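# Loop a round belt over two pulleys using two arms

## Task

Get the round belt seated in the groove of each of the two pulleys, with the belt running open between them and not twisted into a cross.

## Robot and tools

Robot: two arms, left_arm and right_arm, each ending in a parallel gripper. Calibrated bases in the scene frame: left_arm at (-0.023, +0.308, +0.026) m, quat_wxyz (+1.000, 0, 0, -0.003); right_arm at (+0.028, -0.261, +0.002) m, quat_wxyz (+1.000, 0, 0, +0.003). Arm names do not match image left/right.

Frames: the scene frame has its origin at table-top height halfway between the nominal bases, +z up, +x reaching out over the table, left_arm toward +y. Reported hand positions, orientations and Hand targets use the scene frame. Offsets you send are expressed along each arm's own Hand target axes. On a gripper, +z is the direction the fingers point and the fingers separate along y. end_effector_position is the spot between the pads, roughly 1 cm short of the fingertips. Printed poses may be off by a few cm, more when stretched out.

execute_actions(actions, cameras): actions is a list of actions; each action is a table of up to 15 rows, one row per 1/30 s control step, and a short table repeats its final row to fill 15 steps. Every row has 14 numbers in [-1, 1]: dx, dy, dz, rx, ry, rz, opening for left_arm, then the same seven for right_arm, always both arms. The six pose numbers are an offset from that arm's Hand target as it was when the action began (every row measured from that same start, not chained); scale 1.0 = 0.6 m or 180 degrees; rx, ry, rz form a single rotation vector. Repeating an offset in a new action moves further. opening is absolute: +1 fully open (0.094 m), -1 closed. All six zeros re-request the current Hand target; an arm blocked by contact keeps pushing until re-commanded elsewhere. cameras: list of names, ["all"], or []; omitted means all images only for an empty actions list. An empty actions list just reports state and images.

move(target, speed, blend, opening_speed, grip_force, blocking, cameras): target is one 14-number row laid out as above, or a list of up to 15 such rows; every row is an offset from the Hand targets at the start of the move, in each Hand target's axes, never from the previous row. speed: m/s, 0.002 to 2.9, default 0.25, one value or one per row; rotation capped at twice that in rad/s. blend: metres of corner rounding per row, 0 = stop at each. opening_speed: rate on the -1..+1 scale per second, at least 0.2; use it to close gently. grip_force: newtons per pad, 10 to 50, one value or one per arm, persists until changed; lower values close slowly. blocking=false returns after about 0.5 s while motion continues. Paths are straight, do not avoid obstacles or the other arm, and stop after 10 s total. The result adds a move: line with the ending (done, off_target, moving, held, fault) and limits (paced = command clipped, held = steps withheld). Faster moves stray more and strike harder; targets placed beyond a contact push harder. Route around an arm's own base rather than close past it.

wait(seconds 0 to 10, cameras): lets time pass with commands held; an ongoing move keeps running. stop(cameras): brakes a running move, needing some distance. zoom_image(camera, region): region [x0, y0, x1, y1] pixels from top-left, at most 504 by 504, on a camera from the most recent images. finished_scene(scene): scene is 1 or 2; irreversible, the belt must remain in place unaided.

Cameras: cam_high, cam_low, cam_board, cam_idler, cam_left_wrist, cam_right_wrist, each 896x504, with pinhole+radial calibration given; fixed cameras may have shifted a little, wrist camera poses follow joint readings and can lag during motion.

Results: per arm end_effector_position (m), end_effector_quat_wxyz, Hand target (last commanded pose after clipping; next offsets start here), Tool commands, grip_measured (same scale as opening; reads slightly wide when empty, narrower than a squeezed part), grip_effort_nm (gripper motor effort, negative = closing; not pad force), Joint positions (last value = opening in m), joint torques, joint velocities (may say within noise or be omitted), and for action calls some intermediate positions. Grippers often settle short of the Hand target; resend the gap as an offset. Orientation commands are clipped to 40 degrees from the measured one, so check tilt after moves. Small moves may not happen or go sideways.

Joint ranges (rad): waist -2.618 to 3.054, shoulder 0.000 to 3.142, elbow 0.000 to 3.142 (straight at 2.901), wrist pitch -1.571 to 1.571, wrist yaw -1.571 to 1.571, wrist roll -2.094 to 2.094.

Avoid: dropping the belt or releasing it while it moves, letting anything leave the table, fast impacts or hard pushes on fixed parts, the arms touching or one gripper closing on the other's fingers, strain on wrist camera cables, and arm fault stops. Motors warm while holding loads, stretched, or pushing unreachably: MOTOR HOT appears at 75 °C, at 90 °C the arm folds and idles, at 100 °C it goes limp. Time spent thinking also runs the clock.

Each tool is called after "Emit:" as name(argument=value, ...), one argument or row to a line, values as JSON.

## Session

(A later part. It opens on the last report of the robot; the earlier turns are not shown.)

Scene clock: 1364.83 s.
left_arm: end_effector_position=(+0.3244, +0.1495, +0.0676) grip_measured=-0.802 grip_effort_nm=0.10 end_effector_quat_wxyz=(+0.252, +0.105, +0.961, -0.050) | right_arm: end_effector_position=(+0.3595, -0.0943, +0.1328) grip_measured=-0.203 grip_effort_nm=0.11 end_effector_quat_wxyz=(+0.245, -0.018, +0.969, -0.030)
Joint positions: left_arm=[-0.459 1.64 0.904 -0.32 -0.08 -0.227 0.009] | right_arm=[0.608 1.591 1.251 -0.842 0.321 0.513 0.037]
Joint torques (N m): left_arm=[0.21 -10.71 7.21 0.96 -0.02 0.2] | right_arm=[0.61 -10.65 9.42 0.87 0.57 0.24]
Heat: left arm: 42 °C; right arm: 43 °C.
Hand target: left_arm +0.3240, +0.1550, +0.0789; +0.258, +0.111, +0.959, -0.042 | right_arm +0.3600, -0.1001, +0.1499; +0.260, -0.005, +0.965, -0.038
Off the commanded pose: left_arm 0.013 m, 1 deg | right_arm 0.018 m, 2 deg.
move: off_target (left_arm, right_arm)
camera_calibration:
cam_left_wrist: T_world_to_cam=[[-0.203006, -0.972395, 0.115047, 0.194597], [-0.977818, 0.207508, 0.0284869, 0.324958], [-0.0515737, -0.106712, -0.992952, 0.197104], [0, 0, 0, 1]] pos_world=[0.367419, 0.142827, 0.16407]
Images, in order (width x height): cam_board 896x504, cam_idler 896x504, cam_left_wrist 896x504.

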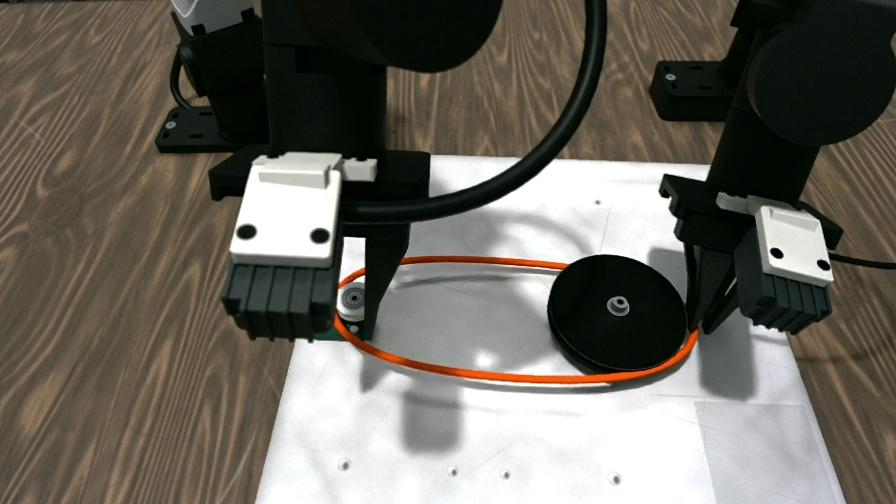

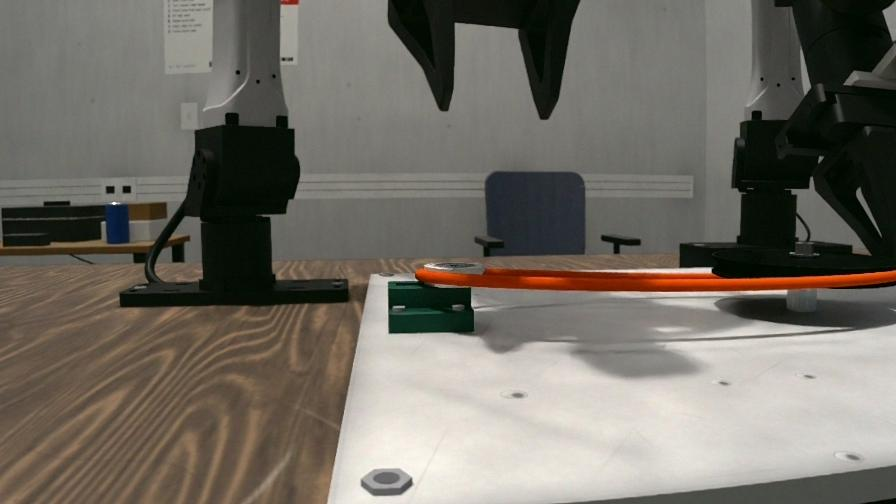

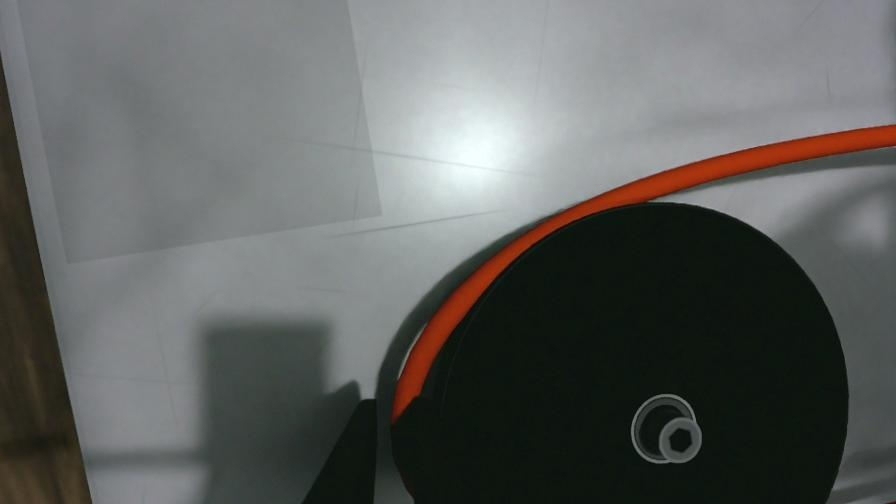

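Emit:
move(
  target=[-0.0207,0.0007,0.012,0.035,0.0016,0.06,-0.8,0,0,0,0,0,0,-0.2],
  speed=0.03,
  cameras=["cam_board","cam_idler","cam_left_wrist"],
)

Emit:
zoom_image(
  camera="cam_idler",
  region=[680, 200, 896, 320],
)

Emit:
zoom_image(
  camera="cam_board",
  region=[520, 220, 740, 420],
)

Scene clock: 1390.33 s.
left_arm: end_effector_position=(+0.3367, +0.1537, +0.0773) grip_measured=-0.802 grip_effort_nm=0.09 end_effector_quat_wxyz=(+0.261, +0.204, +0.941, -0.065) | right_arm: end_effector_position=(+0.3595, -0.0943, +0.1328) grip_measured=-0.203 grip_effort_nm=0.12 end_effector_quat_wxyz=(+0.245, -0.018, +0.969, -0.030)
Joint positions: left_arm=[-0.384 1.64 0.933 -0.32 0.035 0.026 0.009] | right_arm=[0.608 1.591 1.251 -0.842 0.321 0.513 0.037]
Joint torques (N m): left_arm=[0.28 -6.63 8.96 0.97 0.23 0.23] | right_arm=[0.62 -10.65 9.42 0.87 0.56 0.24]
Heat: left arm: 43 °C; right arm: 43 °C.
Hand target: left_arm +0.3380, +0.1520, +0.0789; +0.252, +0.215, +0.941, -0.070 | right_arm +0.3600, -0.1001, +0.1499; +0.260, -0.005, +0.965, -0.038
Off the commanded pose: left_arm 0.003 m, 2 deg | right_arm 0.018 m, 2 deg.
move: off_target (right_arm)
camera_calibration:
cam_left_wrist: T_world_to_cam=[[-0.397088, -0.913435, 0.0892051, 0.258376], [-0.917012, 0.398853, 0.00214804, 0.288104], [-0.0375418, -0.0809492, -0.996011, 0.19936], [0, 0, 0, 1]] pos_world=[0.374278, 0.137237, 0.174898]
Images, in order (width x height): cam_board 896x504, cam_idler 896x504, cam_left_wrist 896x504.

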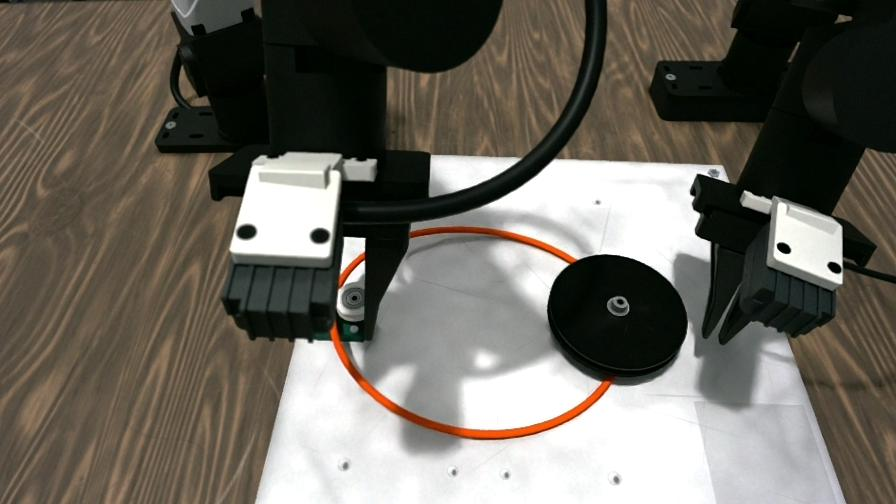

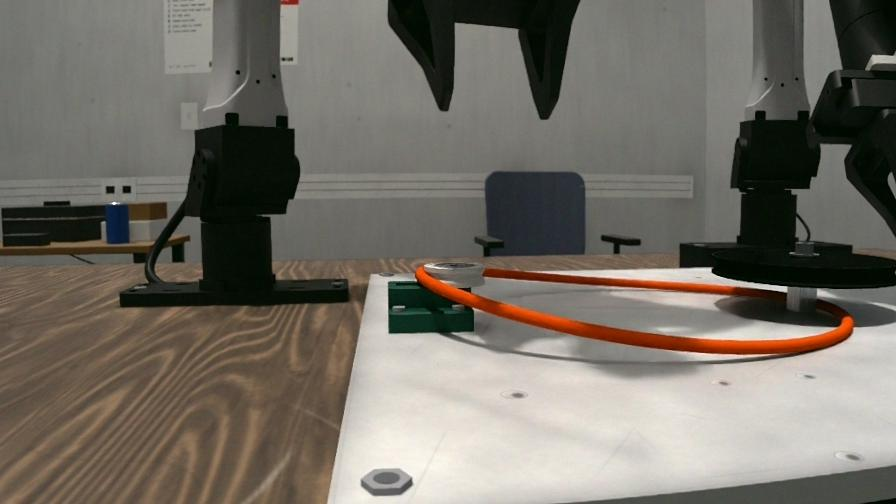

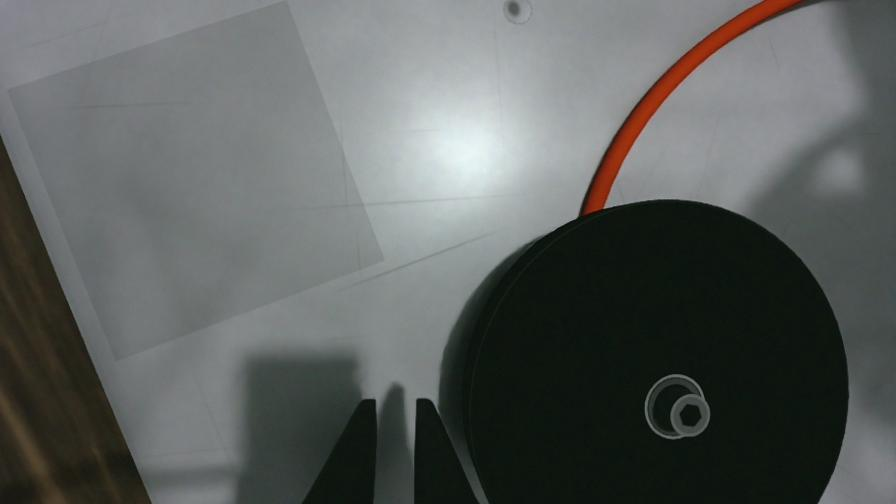

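Scaled by 2.333 from the camera's 896x504 image, which has a finer 1280x720 frame.

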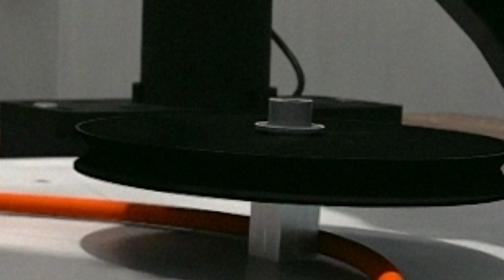

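Scaled by 2.291 from the camera's 896x504 image, which has a finer 1280x720 frame.

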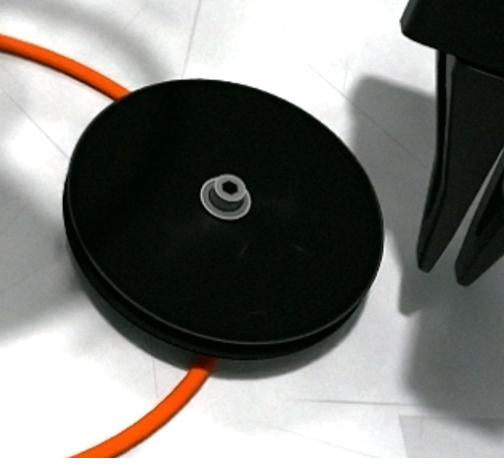

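Emit:
move(
  target=[
    [-0.0443,-0.0088,-0.0318,0,0,0,-0.8,0,0,0,0,0,0,-0.2],
    [-0.1123,-0.0970,0.0315,0.0854,0.004,0.1463,-0.5,0,0,0,0,0,0,-0.2],
  ],
  speed=0.08,
  blend=[0.005,0],
  cameras=["all"],
)

Scene clock: 1495.60 s.
left_arm: end_effector_position=(+0.3771, +0.0758, +0.1007) grip_measured=-0.502 grip_effort_nm=0.11 end_effector_quat_wxyz=(+0.240, +0.442, +0.855, -0.123) | right_arm: end_effector_position=(+0.3595, -0.0943, +0.1328) grip_measured=-0.203 grip_effort_nm=0.11 end_effector_quat_wxyz=(+0.245, -0.018, +0.969, -0.030)
Joint positions: left_arm=[-0.423 1.907 1.369 -0.549 0.262 0.46 0.023] | right_arm=[0.608 1.591 1.251 -0.842 0.321 0.513 0.037]
Joint torques (N m): left_arm=[-0.66 -8.64 9.32 0.86 0.4 0.17] | right_arm=[0.61 -10.65 9.42 0.87 0.56 0.24]
Heat: left arm: 45 °C; right arm: 44 °C.
Hand target: left_arm +0.3735, +0.0704, +0.0979; +0.224, +0.455, +0.852, -0.133 | right_arm +0.3600, -0.1001, +0.1499; +0.260, -0.005, +0.965, -0.038
Off the commanded pose: left_arm 0.007 m, 3 deg | right_arm 0.018 m, 2 deg.
move: off_target (left_arm, right_arm); target 2's new opening was sent with left_arm's hand 0.007 m and 3 deg from that target
camera_calibration:
cam_left_wrist: T_world_to_cam=[[-0.801475, -0.593748, 0.0714244, 0.33122], [-0.595246, 0.803543, 0.000382892, 0.204336], [-0.0576199, -0.0422082, -0.997446, 0.222717], [0, 0, 0, 1]] pos_world=[0.399928, 0.0418685, 0.198413]
cam_right_wrist: T_world_to_cam=[[0.0384734, -0.990404, 0.132738, -0.133575], [-0.996308, -0.0278173, 0.0812197, 0.380104], [-0.076748, -0.135373, -0.987818, 0.251285], [0, 0, 0, 1]] pos_world=[0.403126, -0.0877028, 0.235083]

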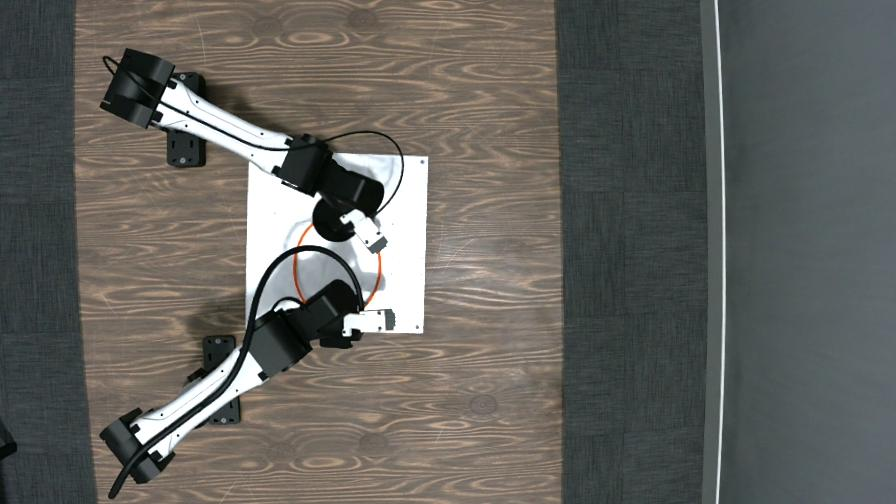

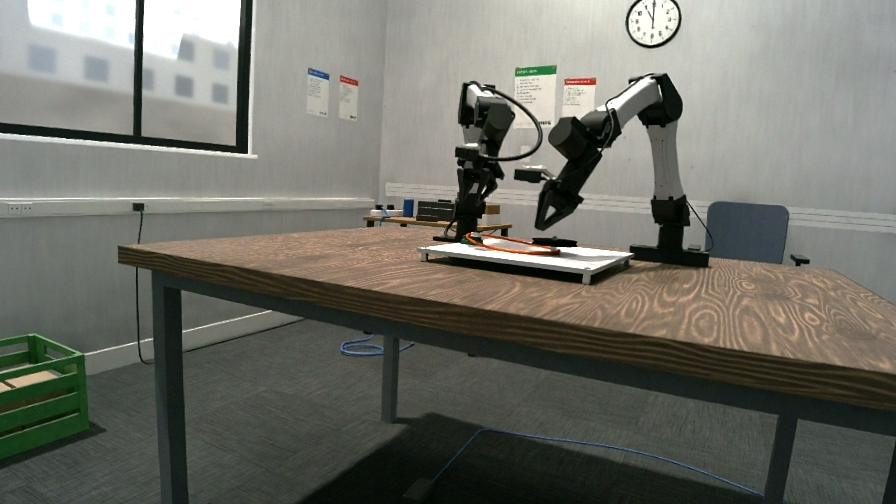

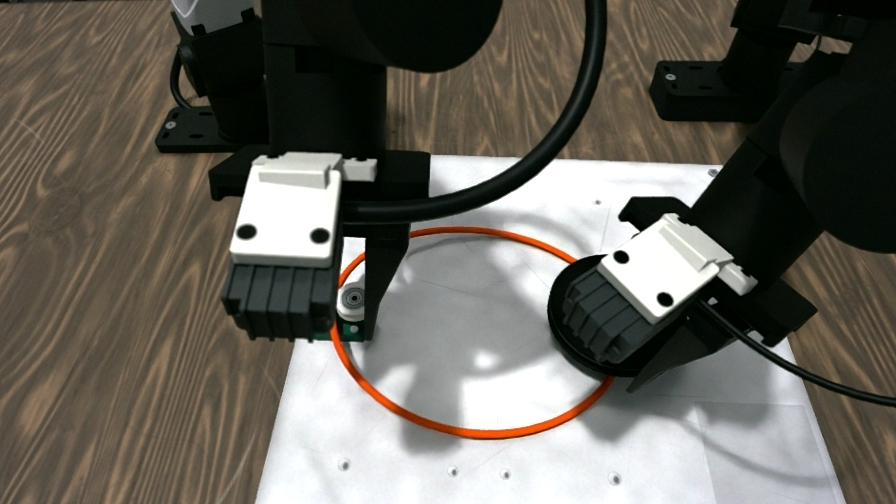

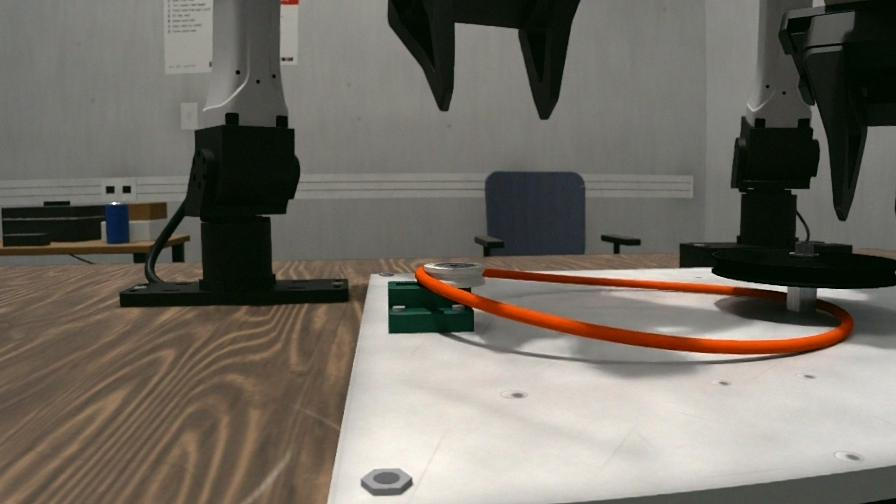

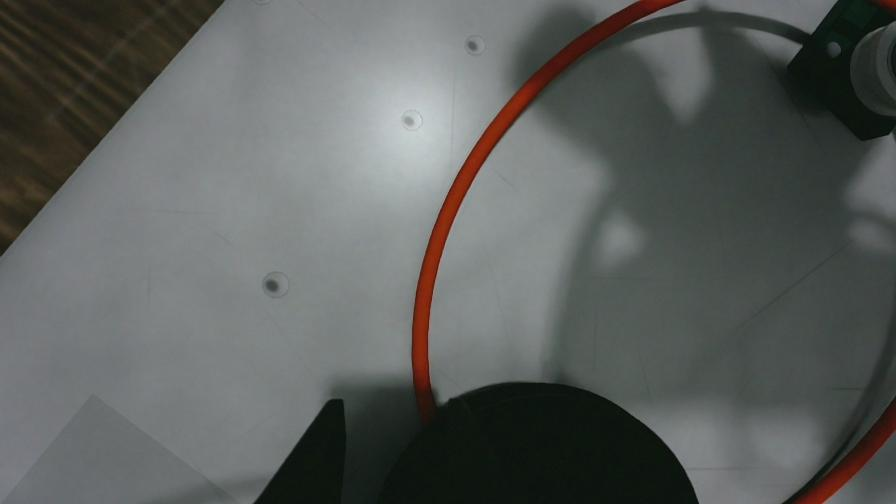

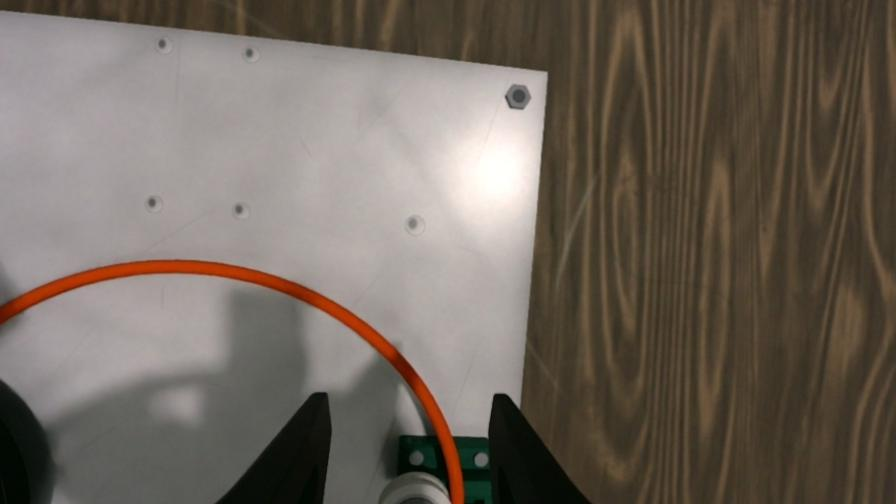

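Emit:
move(
  target=[0.0225,-0.0045,0.066,0,0,0,-0.5,0,0,0,0,0,0,-0.2],
  speed=0.06,
  cameras=["cam_board","cam_idler","cam_left_wrist","cam_low"],
)

Emit:
zoom_image(
  camera="cam_idler",
  region=[680, 200, 896, 370],
)

Emit:
zoom_image(
  camera="cam_board",
  region=[520, 220, 780, 440],
)

Scene clock: 1522.90 s.
left_arm: end_effector_position=(+0.3766, +0.0664, +0.0703) grip_measured=-0.502 grip_effort_nm=0.11 end_effector_quat_wxyz=(+0.227, +0.449, +0.855, -0.127) | right_arm: end_effector_position=(+0.3595, -0.0943, +0.1328) grip_measured=-0.203 grip_effort_nm=0.11 end_effector_quat_wxyz=(+0.245, -0.018, +0.969, -0.030)
Joint positions: left_arm=[-0.441 1.976 1.349 -0.483 0.264 0.457 0.023] | right_arm=[0.608 1.591 1.251 -0.842 0.321 0.513 0.037]
Joint torques (N m): left_arm=[-0.68 -8.75 5.31 1.54 0.33 0.07] | right_arm=[0.62 -10.65 9.42 0.87 0.56 0.24]
Heat: left arm: 47 °C; right arm: 45 °C.
Hand target: left_arm +0.3751, +0.0614, +0.0571; +0.225, +0.455, +0.851, -0.133 | right_arm +0.3600, -0.1001, +0.1499; +0.260, -0.005, +0.965, -0.038
Off the commanded pose: left_arm 0.014 m, 1 deg | right_arm 0.018 m, 2 deg.
move: off_target (left_arm, right_arm)
camera_calibration:
cam_left_wrist: T_world_to_cam=[[-0.809263, -0.581183, 0.0855537, 0.328482], [-0.581768, 0.813096, 0.0205063, 0.204514], [-0.0814813, -0.0331774, -0.996123, 0.200169], [0, 0, 0, 1]] pos_world=[0.401118, 0.0312598, 0.167096]
Images, in order (width x height): cam_low 896x504, cam_board 896x504, cam_idler 896x504, cam_left_wrist 896x504.

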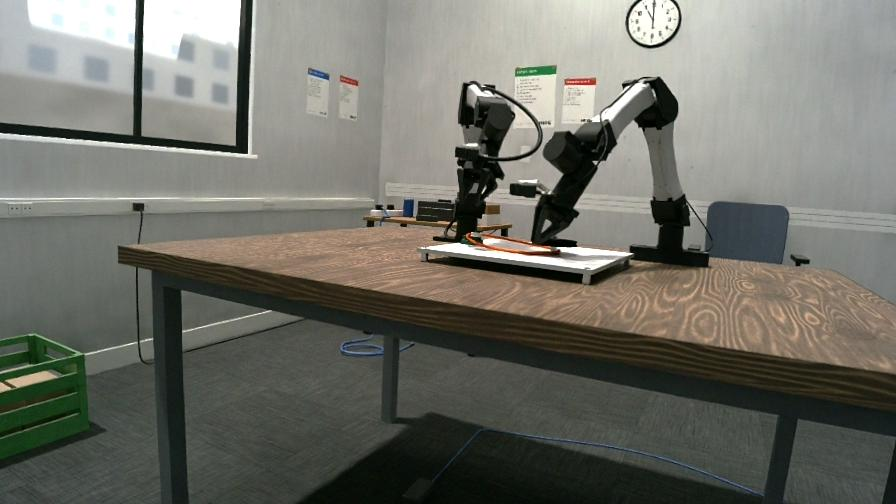

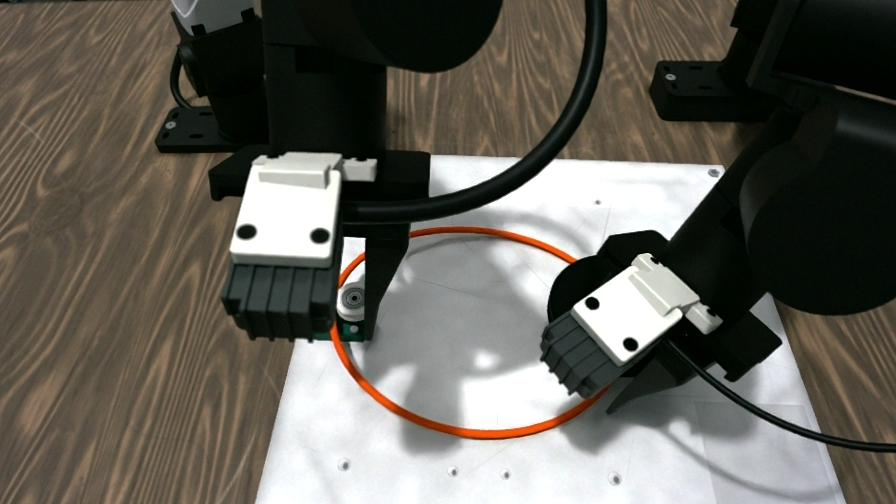

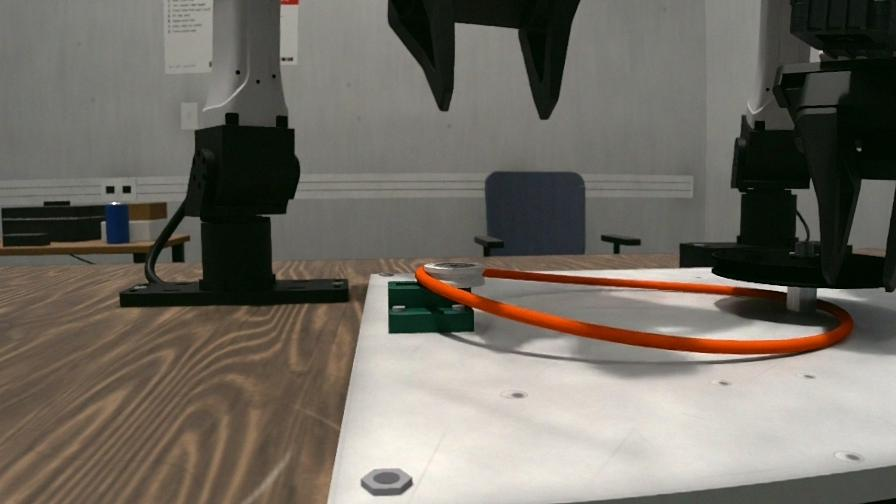

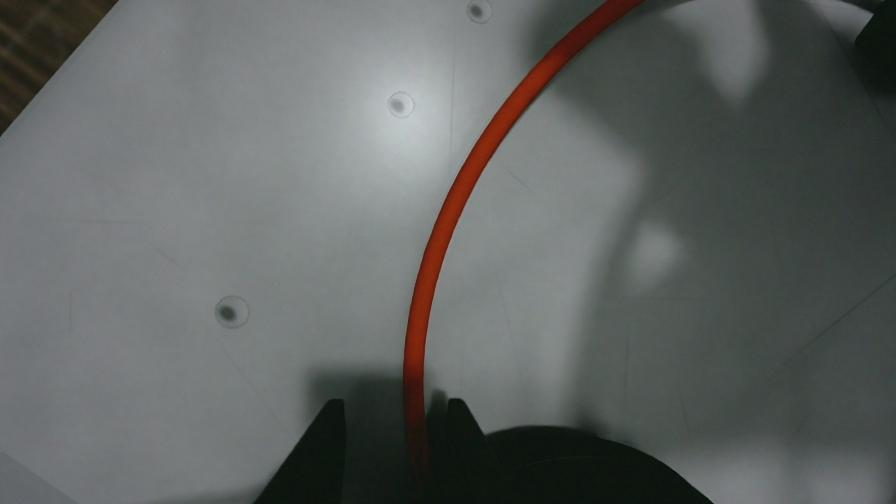

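Scaled by 2.333 from the camera's 896x504 image, which has a finer 1280x720 frame.

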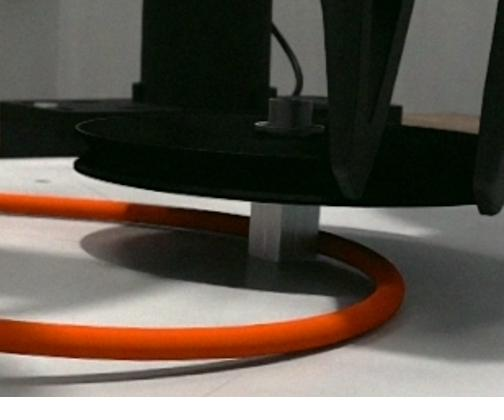

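Scaled by 1.938 from the camera's 896x504 image, which has a finer 1280x720 frame.

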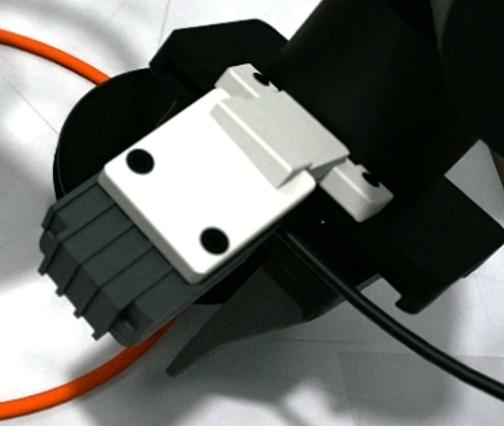

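Emit:
move(
  target=[0.0067,-0.006,0.0255,0,0,0,-0.5,0,0,0,0,0,0,-0.2],
  speed=0.04,
  cameras=["cam_idler","cam_left_wrist"],
)

Emit:
zoom_image(
  camera="cam_idler",
  region=[680, 200, 896, 370],
)

Scene clock: 1540.03 s.
left_arm: end_effector_position=(+0.3823, +0.0562, +0.0633) grip_measured=-0.502 grip_effort_nm=0.11 end_effector_quat_wxyz=(+0.246, +0.455, +0.846, -0.128) | right_arm: end_effector_position=(+0.3595, -0.0943, +0.1328) grip_measured=-0.203 grip_effort_nm=0.11 end_effector_quat_wxyz=(+0.245, -0.018, +0.969, -0.030)
Joint positions: left_arm=[-0.455 1.999 1.332 -0.403 0.264 0.457 0.023] | right_arm=[0.608 1.591 1.251 -0.842 0.321 0.513 0.037]
Joint torques (N m): left_arm=[-0.68 -8.18 4.67 1.43 0.27 -0.09] | right_arm=[0.61 -10.65 9.42 0.87 0.56 0.24]
Heat: left arm: 43 °C; right arm: 45 °C.
Hand target: left_arm +0.3741, +0.0557, +0.0418; +0.224, +0.455, +0.851, -0.133 | right_arm +0.3600, -0.1001, +0.1499; +0.260, -0.005, +0.965, -0.038
Off the commanded pose: left_arm 0.023 m, 3 deg | right_arm 0.018 m, 2 deg.
move: off_target (left_arm, right_arm)
camera_calibration:
cam_left_wrist: T_world_to_cam=[[-0.820126, -0.56835, 0.0661219, 0.332429], [-0.570346, 0.821268, -0.0149435, 0.213607], [-0.0458107, -0.0499679, -0.9977, 0.180726], [0, 0, 0, 1]] pos_world=[0.402743, 0.0225376, 0.161522]
Images, in order (width x height): cam_idler 896x504, cam_left_wrist 896x504.

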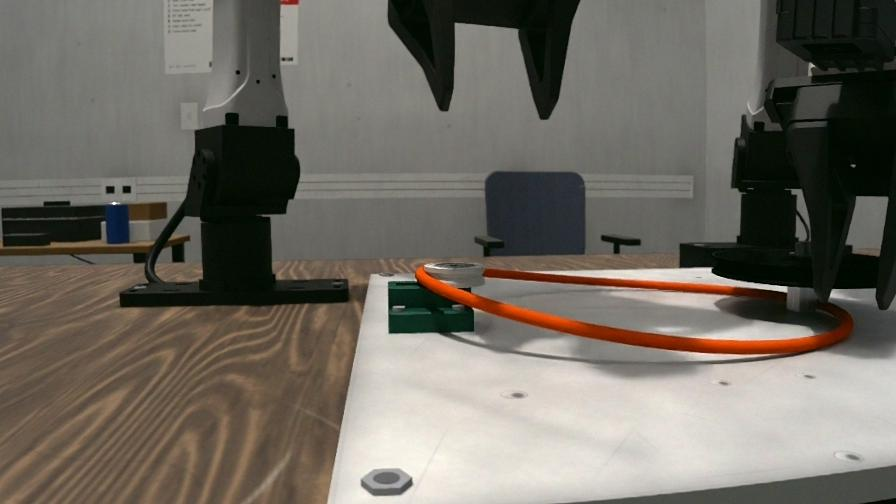

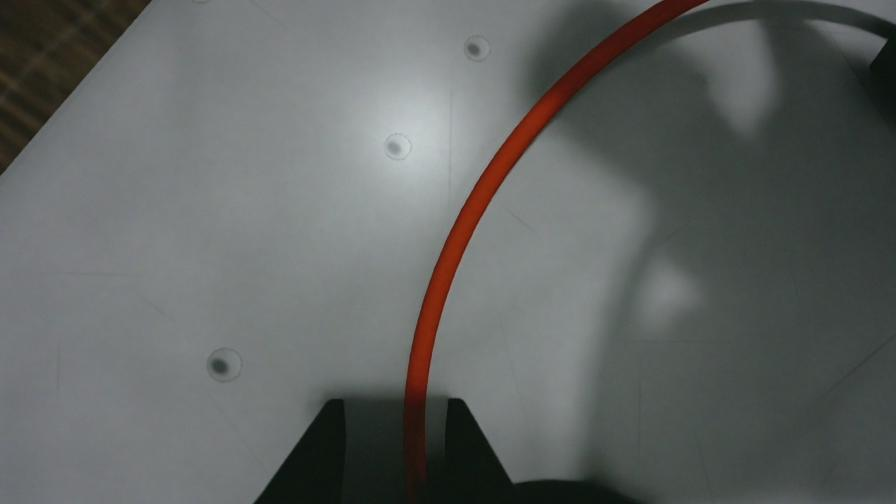

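Scaled by 2.333 from the camera's 896x504 image, which has a finer 1280x720 frame.

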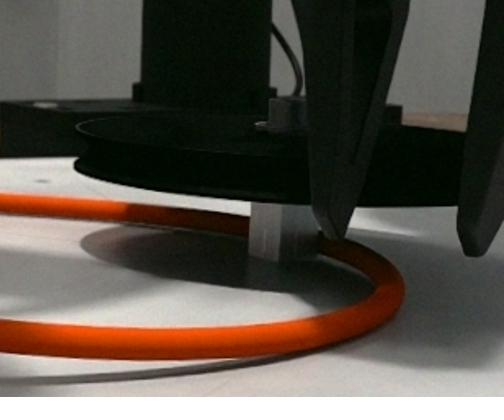

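Emit:
move(
  target=[0.0168,-0.0042,0.0288,0,0,0,-0.5,0,0,0,0,0,0,-0.2],
  speed=0.04,
  cameras=["cam_idler","cam_left_wrist"],
)

Emit:
zoom_image(
  camera="cam_idler",
  region=[680, 200, 896, 370],
)

Scene clock: 1548.77 s.
left_arm: end_effector_position=(+0.3905, +0.0490, +0.0571) grip_measured=-0.502 grip_effort_nm=0.11 end_effector_quat_wxyz=(+0.273, +0.456, +0.837, -0.128) | right_arm: end_effector_position=(+0.3595, -0.0943, +0.1328) grip_measured=-0.203 grip_effort_nm=0.11 end_effector_quat_wxyz=(+0.245, -0.018, +0.969, -0.030)
Joint positions: left_arm=[-0.461 2.016 1.299 -0.294 0.264 0.454 0.023] | right_arm=[0.608 1.591 1.251 -0.842 0.321 0.513 0.037]
Joint torques (N m): left_arm=[-0.85 -7.3 3.74 1.08 0.26 -0.14] | right_arm=[0.61 -10.66 9.42 0.87 0.56 0.24]
Heat: left arm: 42 °C; right arm: 45 °C.
Hand target: left_arm +0.3716, +0.0541, +0.0219; +0.224, +0.455, +0.851, -0.133 | right_arm +0.3600, -0.1001, +0.1499; +0.260, -0.005, +0.965, -0.038
Off the commanded pose: left_arm 0.040 m, 6 deg | right_arm 0.018 m, 2 deg.
move: off_target (left_arm, right_arm)
camera_calibration:
cam_left_wrist: T_world_to_cam=[[-0.824616, -0.56431, 0.0395329, 0.338645], [-0.565672, 0.821963, -0.0662759, 0.225195], [0.00490554, -0.0770148, -0.997018, 0.156087], [0, 0, 0, 1]] pos_world=[0.405872, 0.0180196, 0.157159]
Images, in order (width x height): cam_idler 896x504, cam_left_wrist 896x504.

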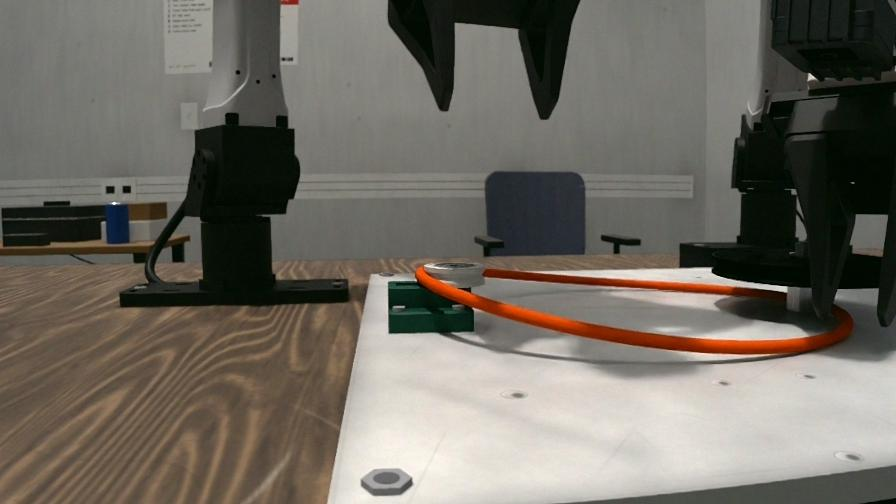

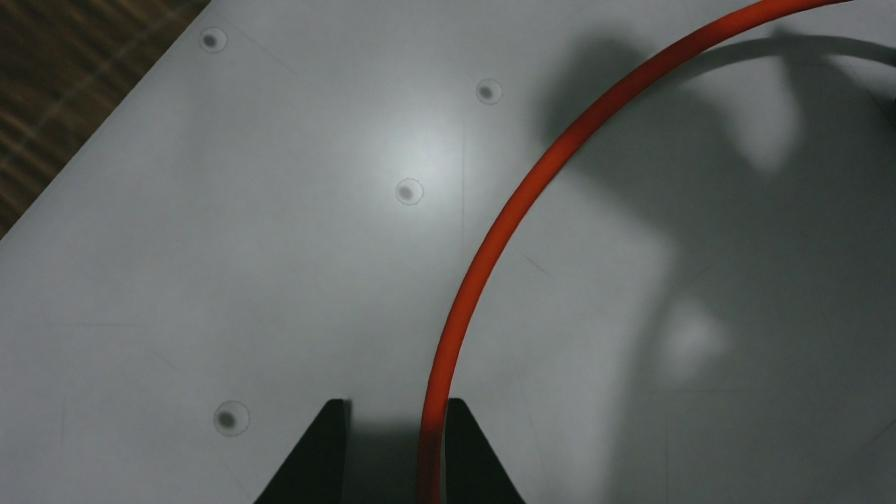

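Scaled by 2.333 from the camera's 896x504 image, which has a finer 1280x720 frame.

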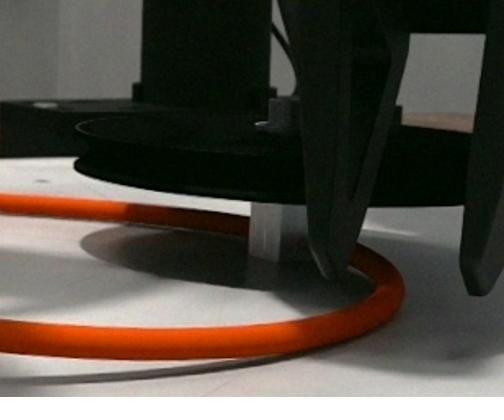

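Emit:
move(
  target=[0.0243,-0.0063,0.0015,0,0,0,-0.5,0,0,0,0,0,0,-0.2],
  speed=0.04,
  cameras=["cam_idler","cam_left_wrist"],
)

Emit:
zoom_image(
  camera="cam_idler",
  region=[680, 200, 896, 370],
)

Scene clock: 1558.57 s.
left_arm: end_effector_position=(+0.3924, +0.0426, +0.0547) grip_measured=-0.502 grip_effort_nm=0.11 end_effector_quat_wxyz=(+0.300, +0.458, +0.825, -0.141) | right_arm: end_effector_position=(+0.3595, -0.0943, +0.1328) grip_measured=-0.203 grip_effort_nm=0.11 end_effector_quat_wxyz=(+0.245, -0.018, +0.969, -0.030)
Joint positions: left_arm=[-0.461 2.016 1.248 -0.185 0.293 0.452 0.023] | right_arm=[0.608 1.591 1.251 -0.842 0.321 0.513 0.037]
Joint torques (N m): left_arm=[-0.38 -9.16 2.59 0.56 0.08 0.02] | right_arm=[0.61 -10.65 9.42 0.87 0.56 0.24]
Heat: left arm: 41 °C; right arm: 45 °C.
Hand target: left_arm +0.3616, +0.0620, +0.0138; +0.224, +0.455, +0.852, -0.133 | right_arm +0.3600, -0.1001, +0.1499; +0.260, -0.005, +0.965, -0.038
Off the commanded pose: left_arm 0.055 m, 9 deg | right_arm 0.018 m, 2 deg.
move: off_target (left_arm, right_arm)
camera_calibration:
cam_left_wrist: T_world_to_cam=[[-0.834418, -0.550129, 0.0332407, 0.340214], [-0.549444, 0.82563, -0.128248, 0.228311], [0.0431082, -0.125276, -0.991185, 0.139846], [0, 0, 0, 1]] pos_world=[0.403296, 0.016181, 0.156585]
Images, in order (width x height): cam_idler 896x504, cam_left_wrist 896x504.

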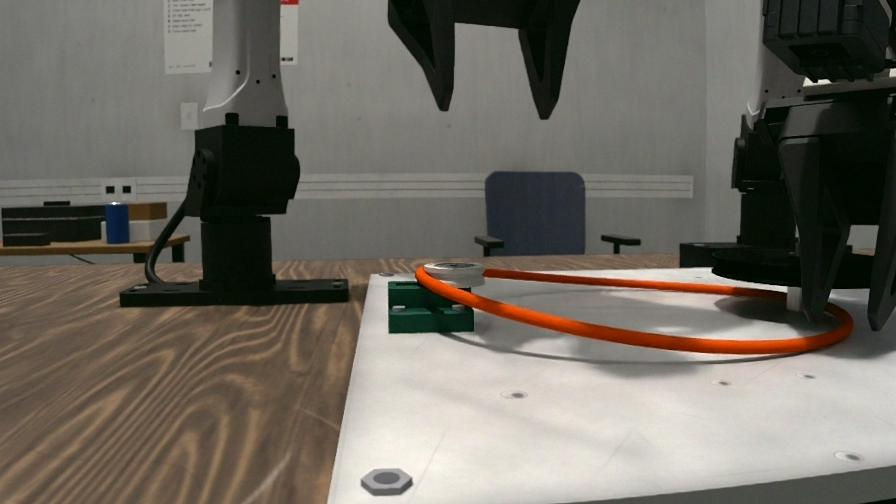

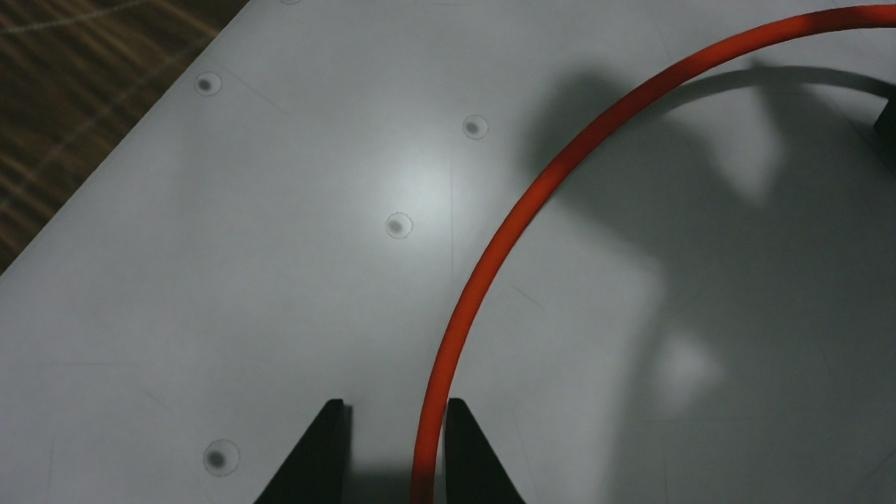

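Scaled by 2.333 from the camera's 896x504 image, which has a finer 1280x720 frame.

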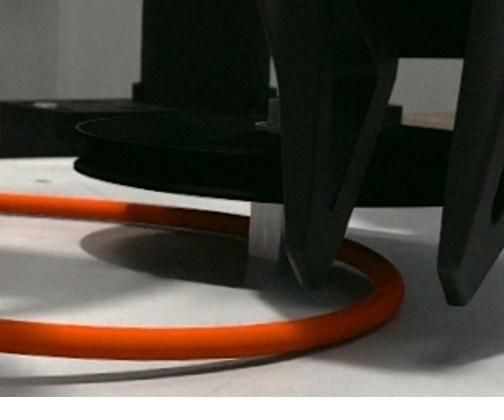

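Emit:
move(
  target=[
    [-0.1302,0.0167,-0.1487,0,0,0,-0.5,0,0,0,0,0,0,-0.2],
    [0.0638,0.0397,-0.3393,-0.1061,-0.0048,-0.1828,-0.5,0,0,0,0,0,0,-0.2],
  ],
  speed=0.12,
  blend=[0.01,0],
  cameras=["all"],
)

Scene clock: 1600.70 s.
left_arm: end_effector_position=(+0.3218, +0.1822, +0.1732) grip_measured=-0.502 grip_effort_nm=0.11 end_effector_quat_wxyz=(+0.272, +0.167, +0.946, -0.059) | right_arm: end_effector_position=(+0.3595, -0.0943, +0.1328) grip_measured=-0.203 grip_effort_nm=0.11 end_effector_quat_wxyz=(+0.245, -0.018, +0.969, -0.030)
Joint positions: left_arm=[-0.333 1.433 1.12 -0.696 0.026 0.003 0.023] | right_arm=[0.608 1.591 1.251 -0.842 0.321 0.513 0.037]
Joint torques (N m): left_arm=[-0.01 -8.51 5.82 0.93 -0.06 -0.2] | right_arm=[0.62 -10.65 9.42 0.87 0.57 0.24]
Heat: left arm: 44 °C; right arm: 45 °C.
Hand target: left_arm +0.3098, +0.1903, +0.1699; +0.255, +0.152, +0.953, -0.053 | right_arm +0.3600, -0.1001, +0.1499; +0.260, -0.005, +0.965, -0.038
Off the commanded pose: left_arm 0.015 m, 3 deg | right_arm 0.018 m, 2 deg.
move: off_target (left_arm, right_arm)
camera_calibration:
cam_left_wrist: T_world_to_cam=[[-0.32783, -0.940117, 0.0933152, 0.251838], [-0.94461, 0.327799, -0.0160998, 0.28781], [-0.0154529, -0.0934245, -0.995506, 0.291777], [0, 0, 0, 1]] pos_world=[0.358937, 0.169673, 0.2716]
cam_right_wrist: T_world_to_cam=[[0.0384734, -0.990404, 0.132738, -0.133575], [-0.996308, -0.0278173, 0.0812197, 0.380104], [-0.076748, -0.135373, -0.987818, 0.251285], [0, 0, 0, 1]] pos_world=[0.403126, -0.0877028, 0.235083]

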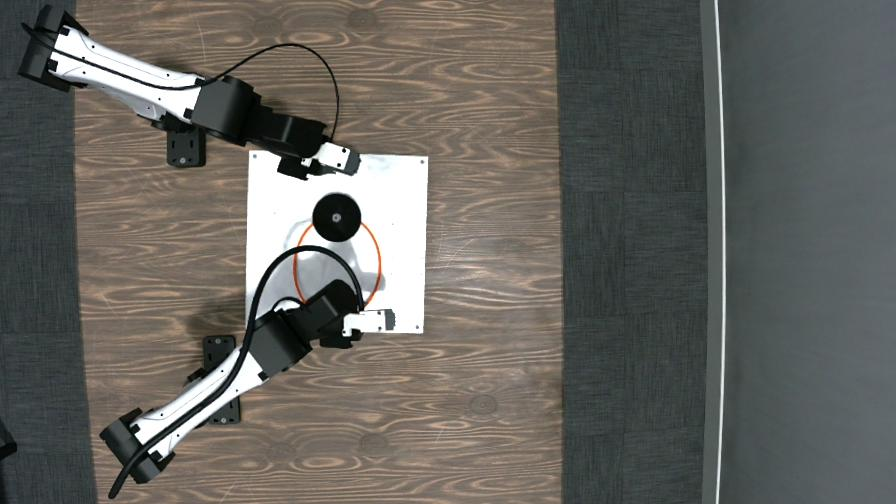

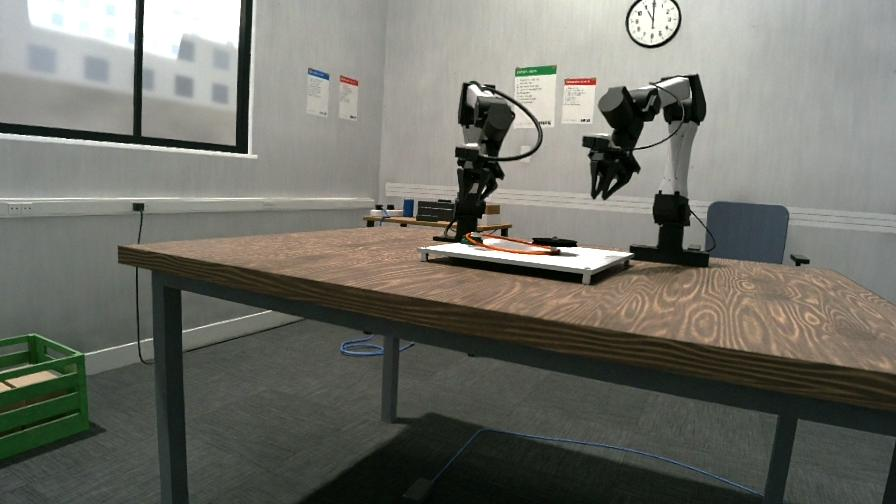

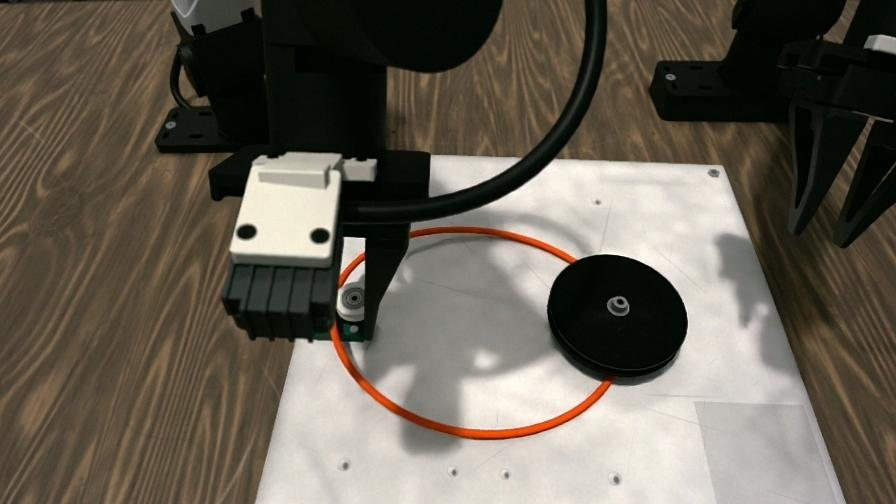

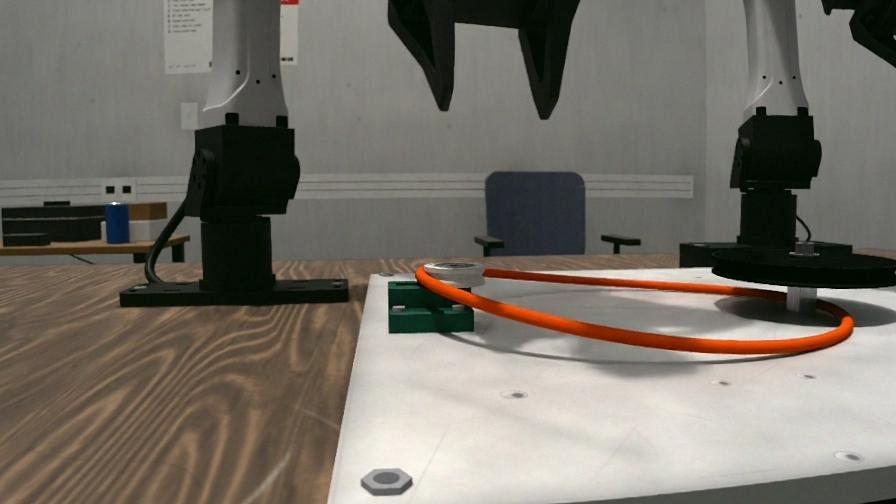

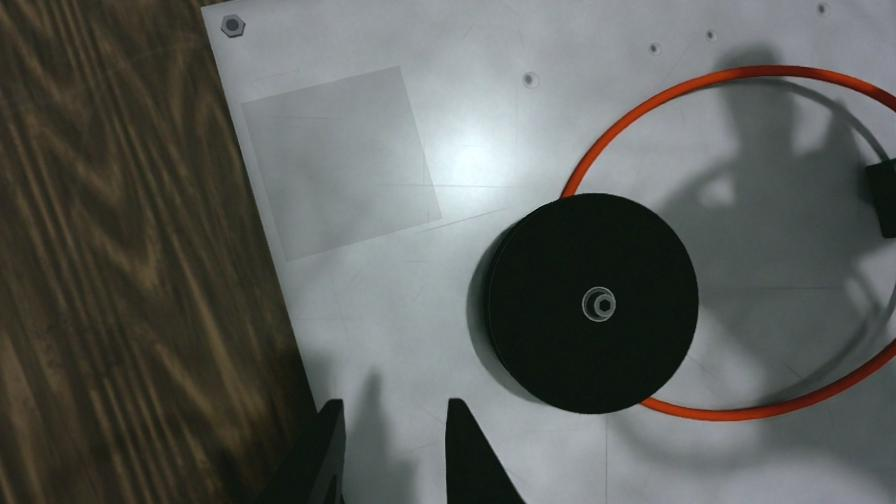

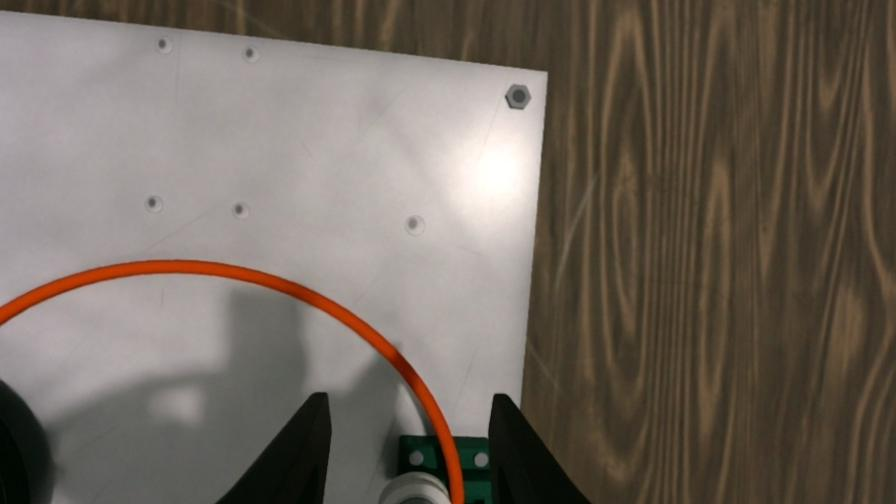

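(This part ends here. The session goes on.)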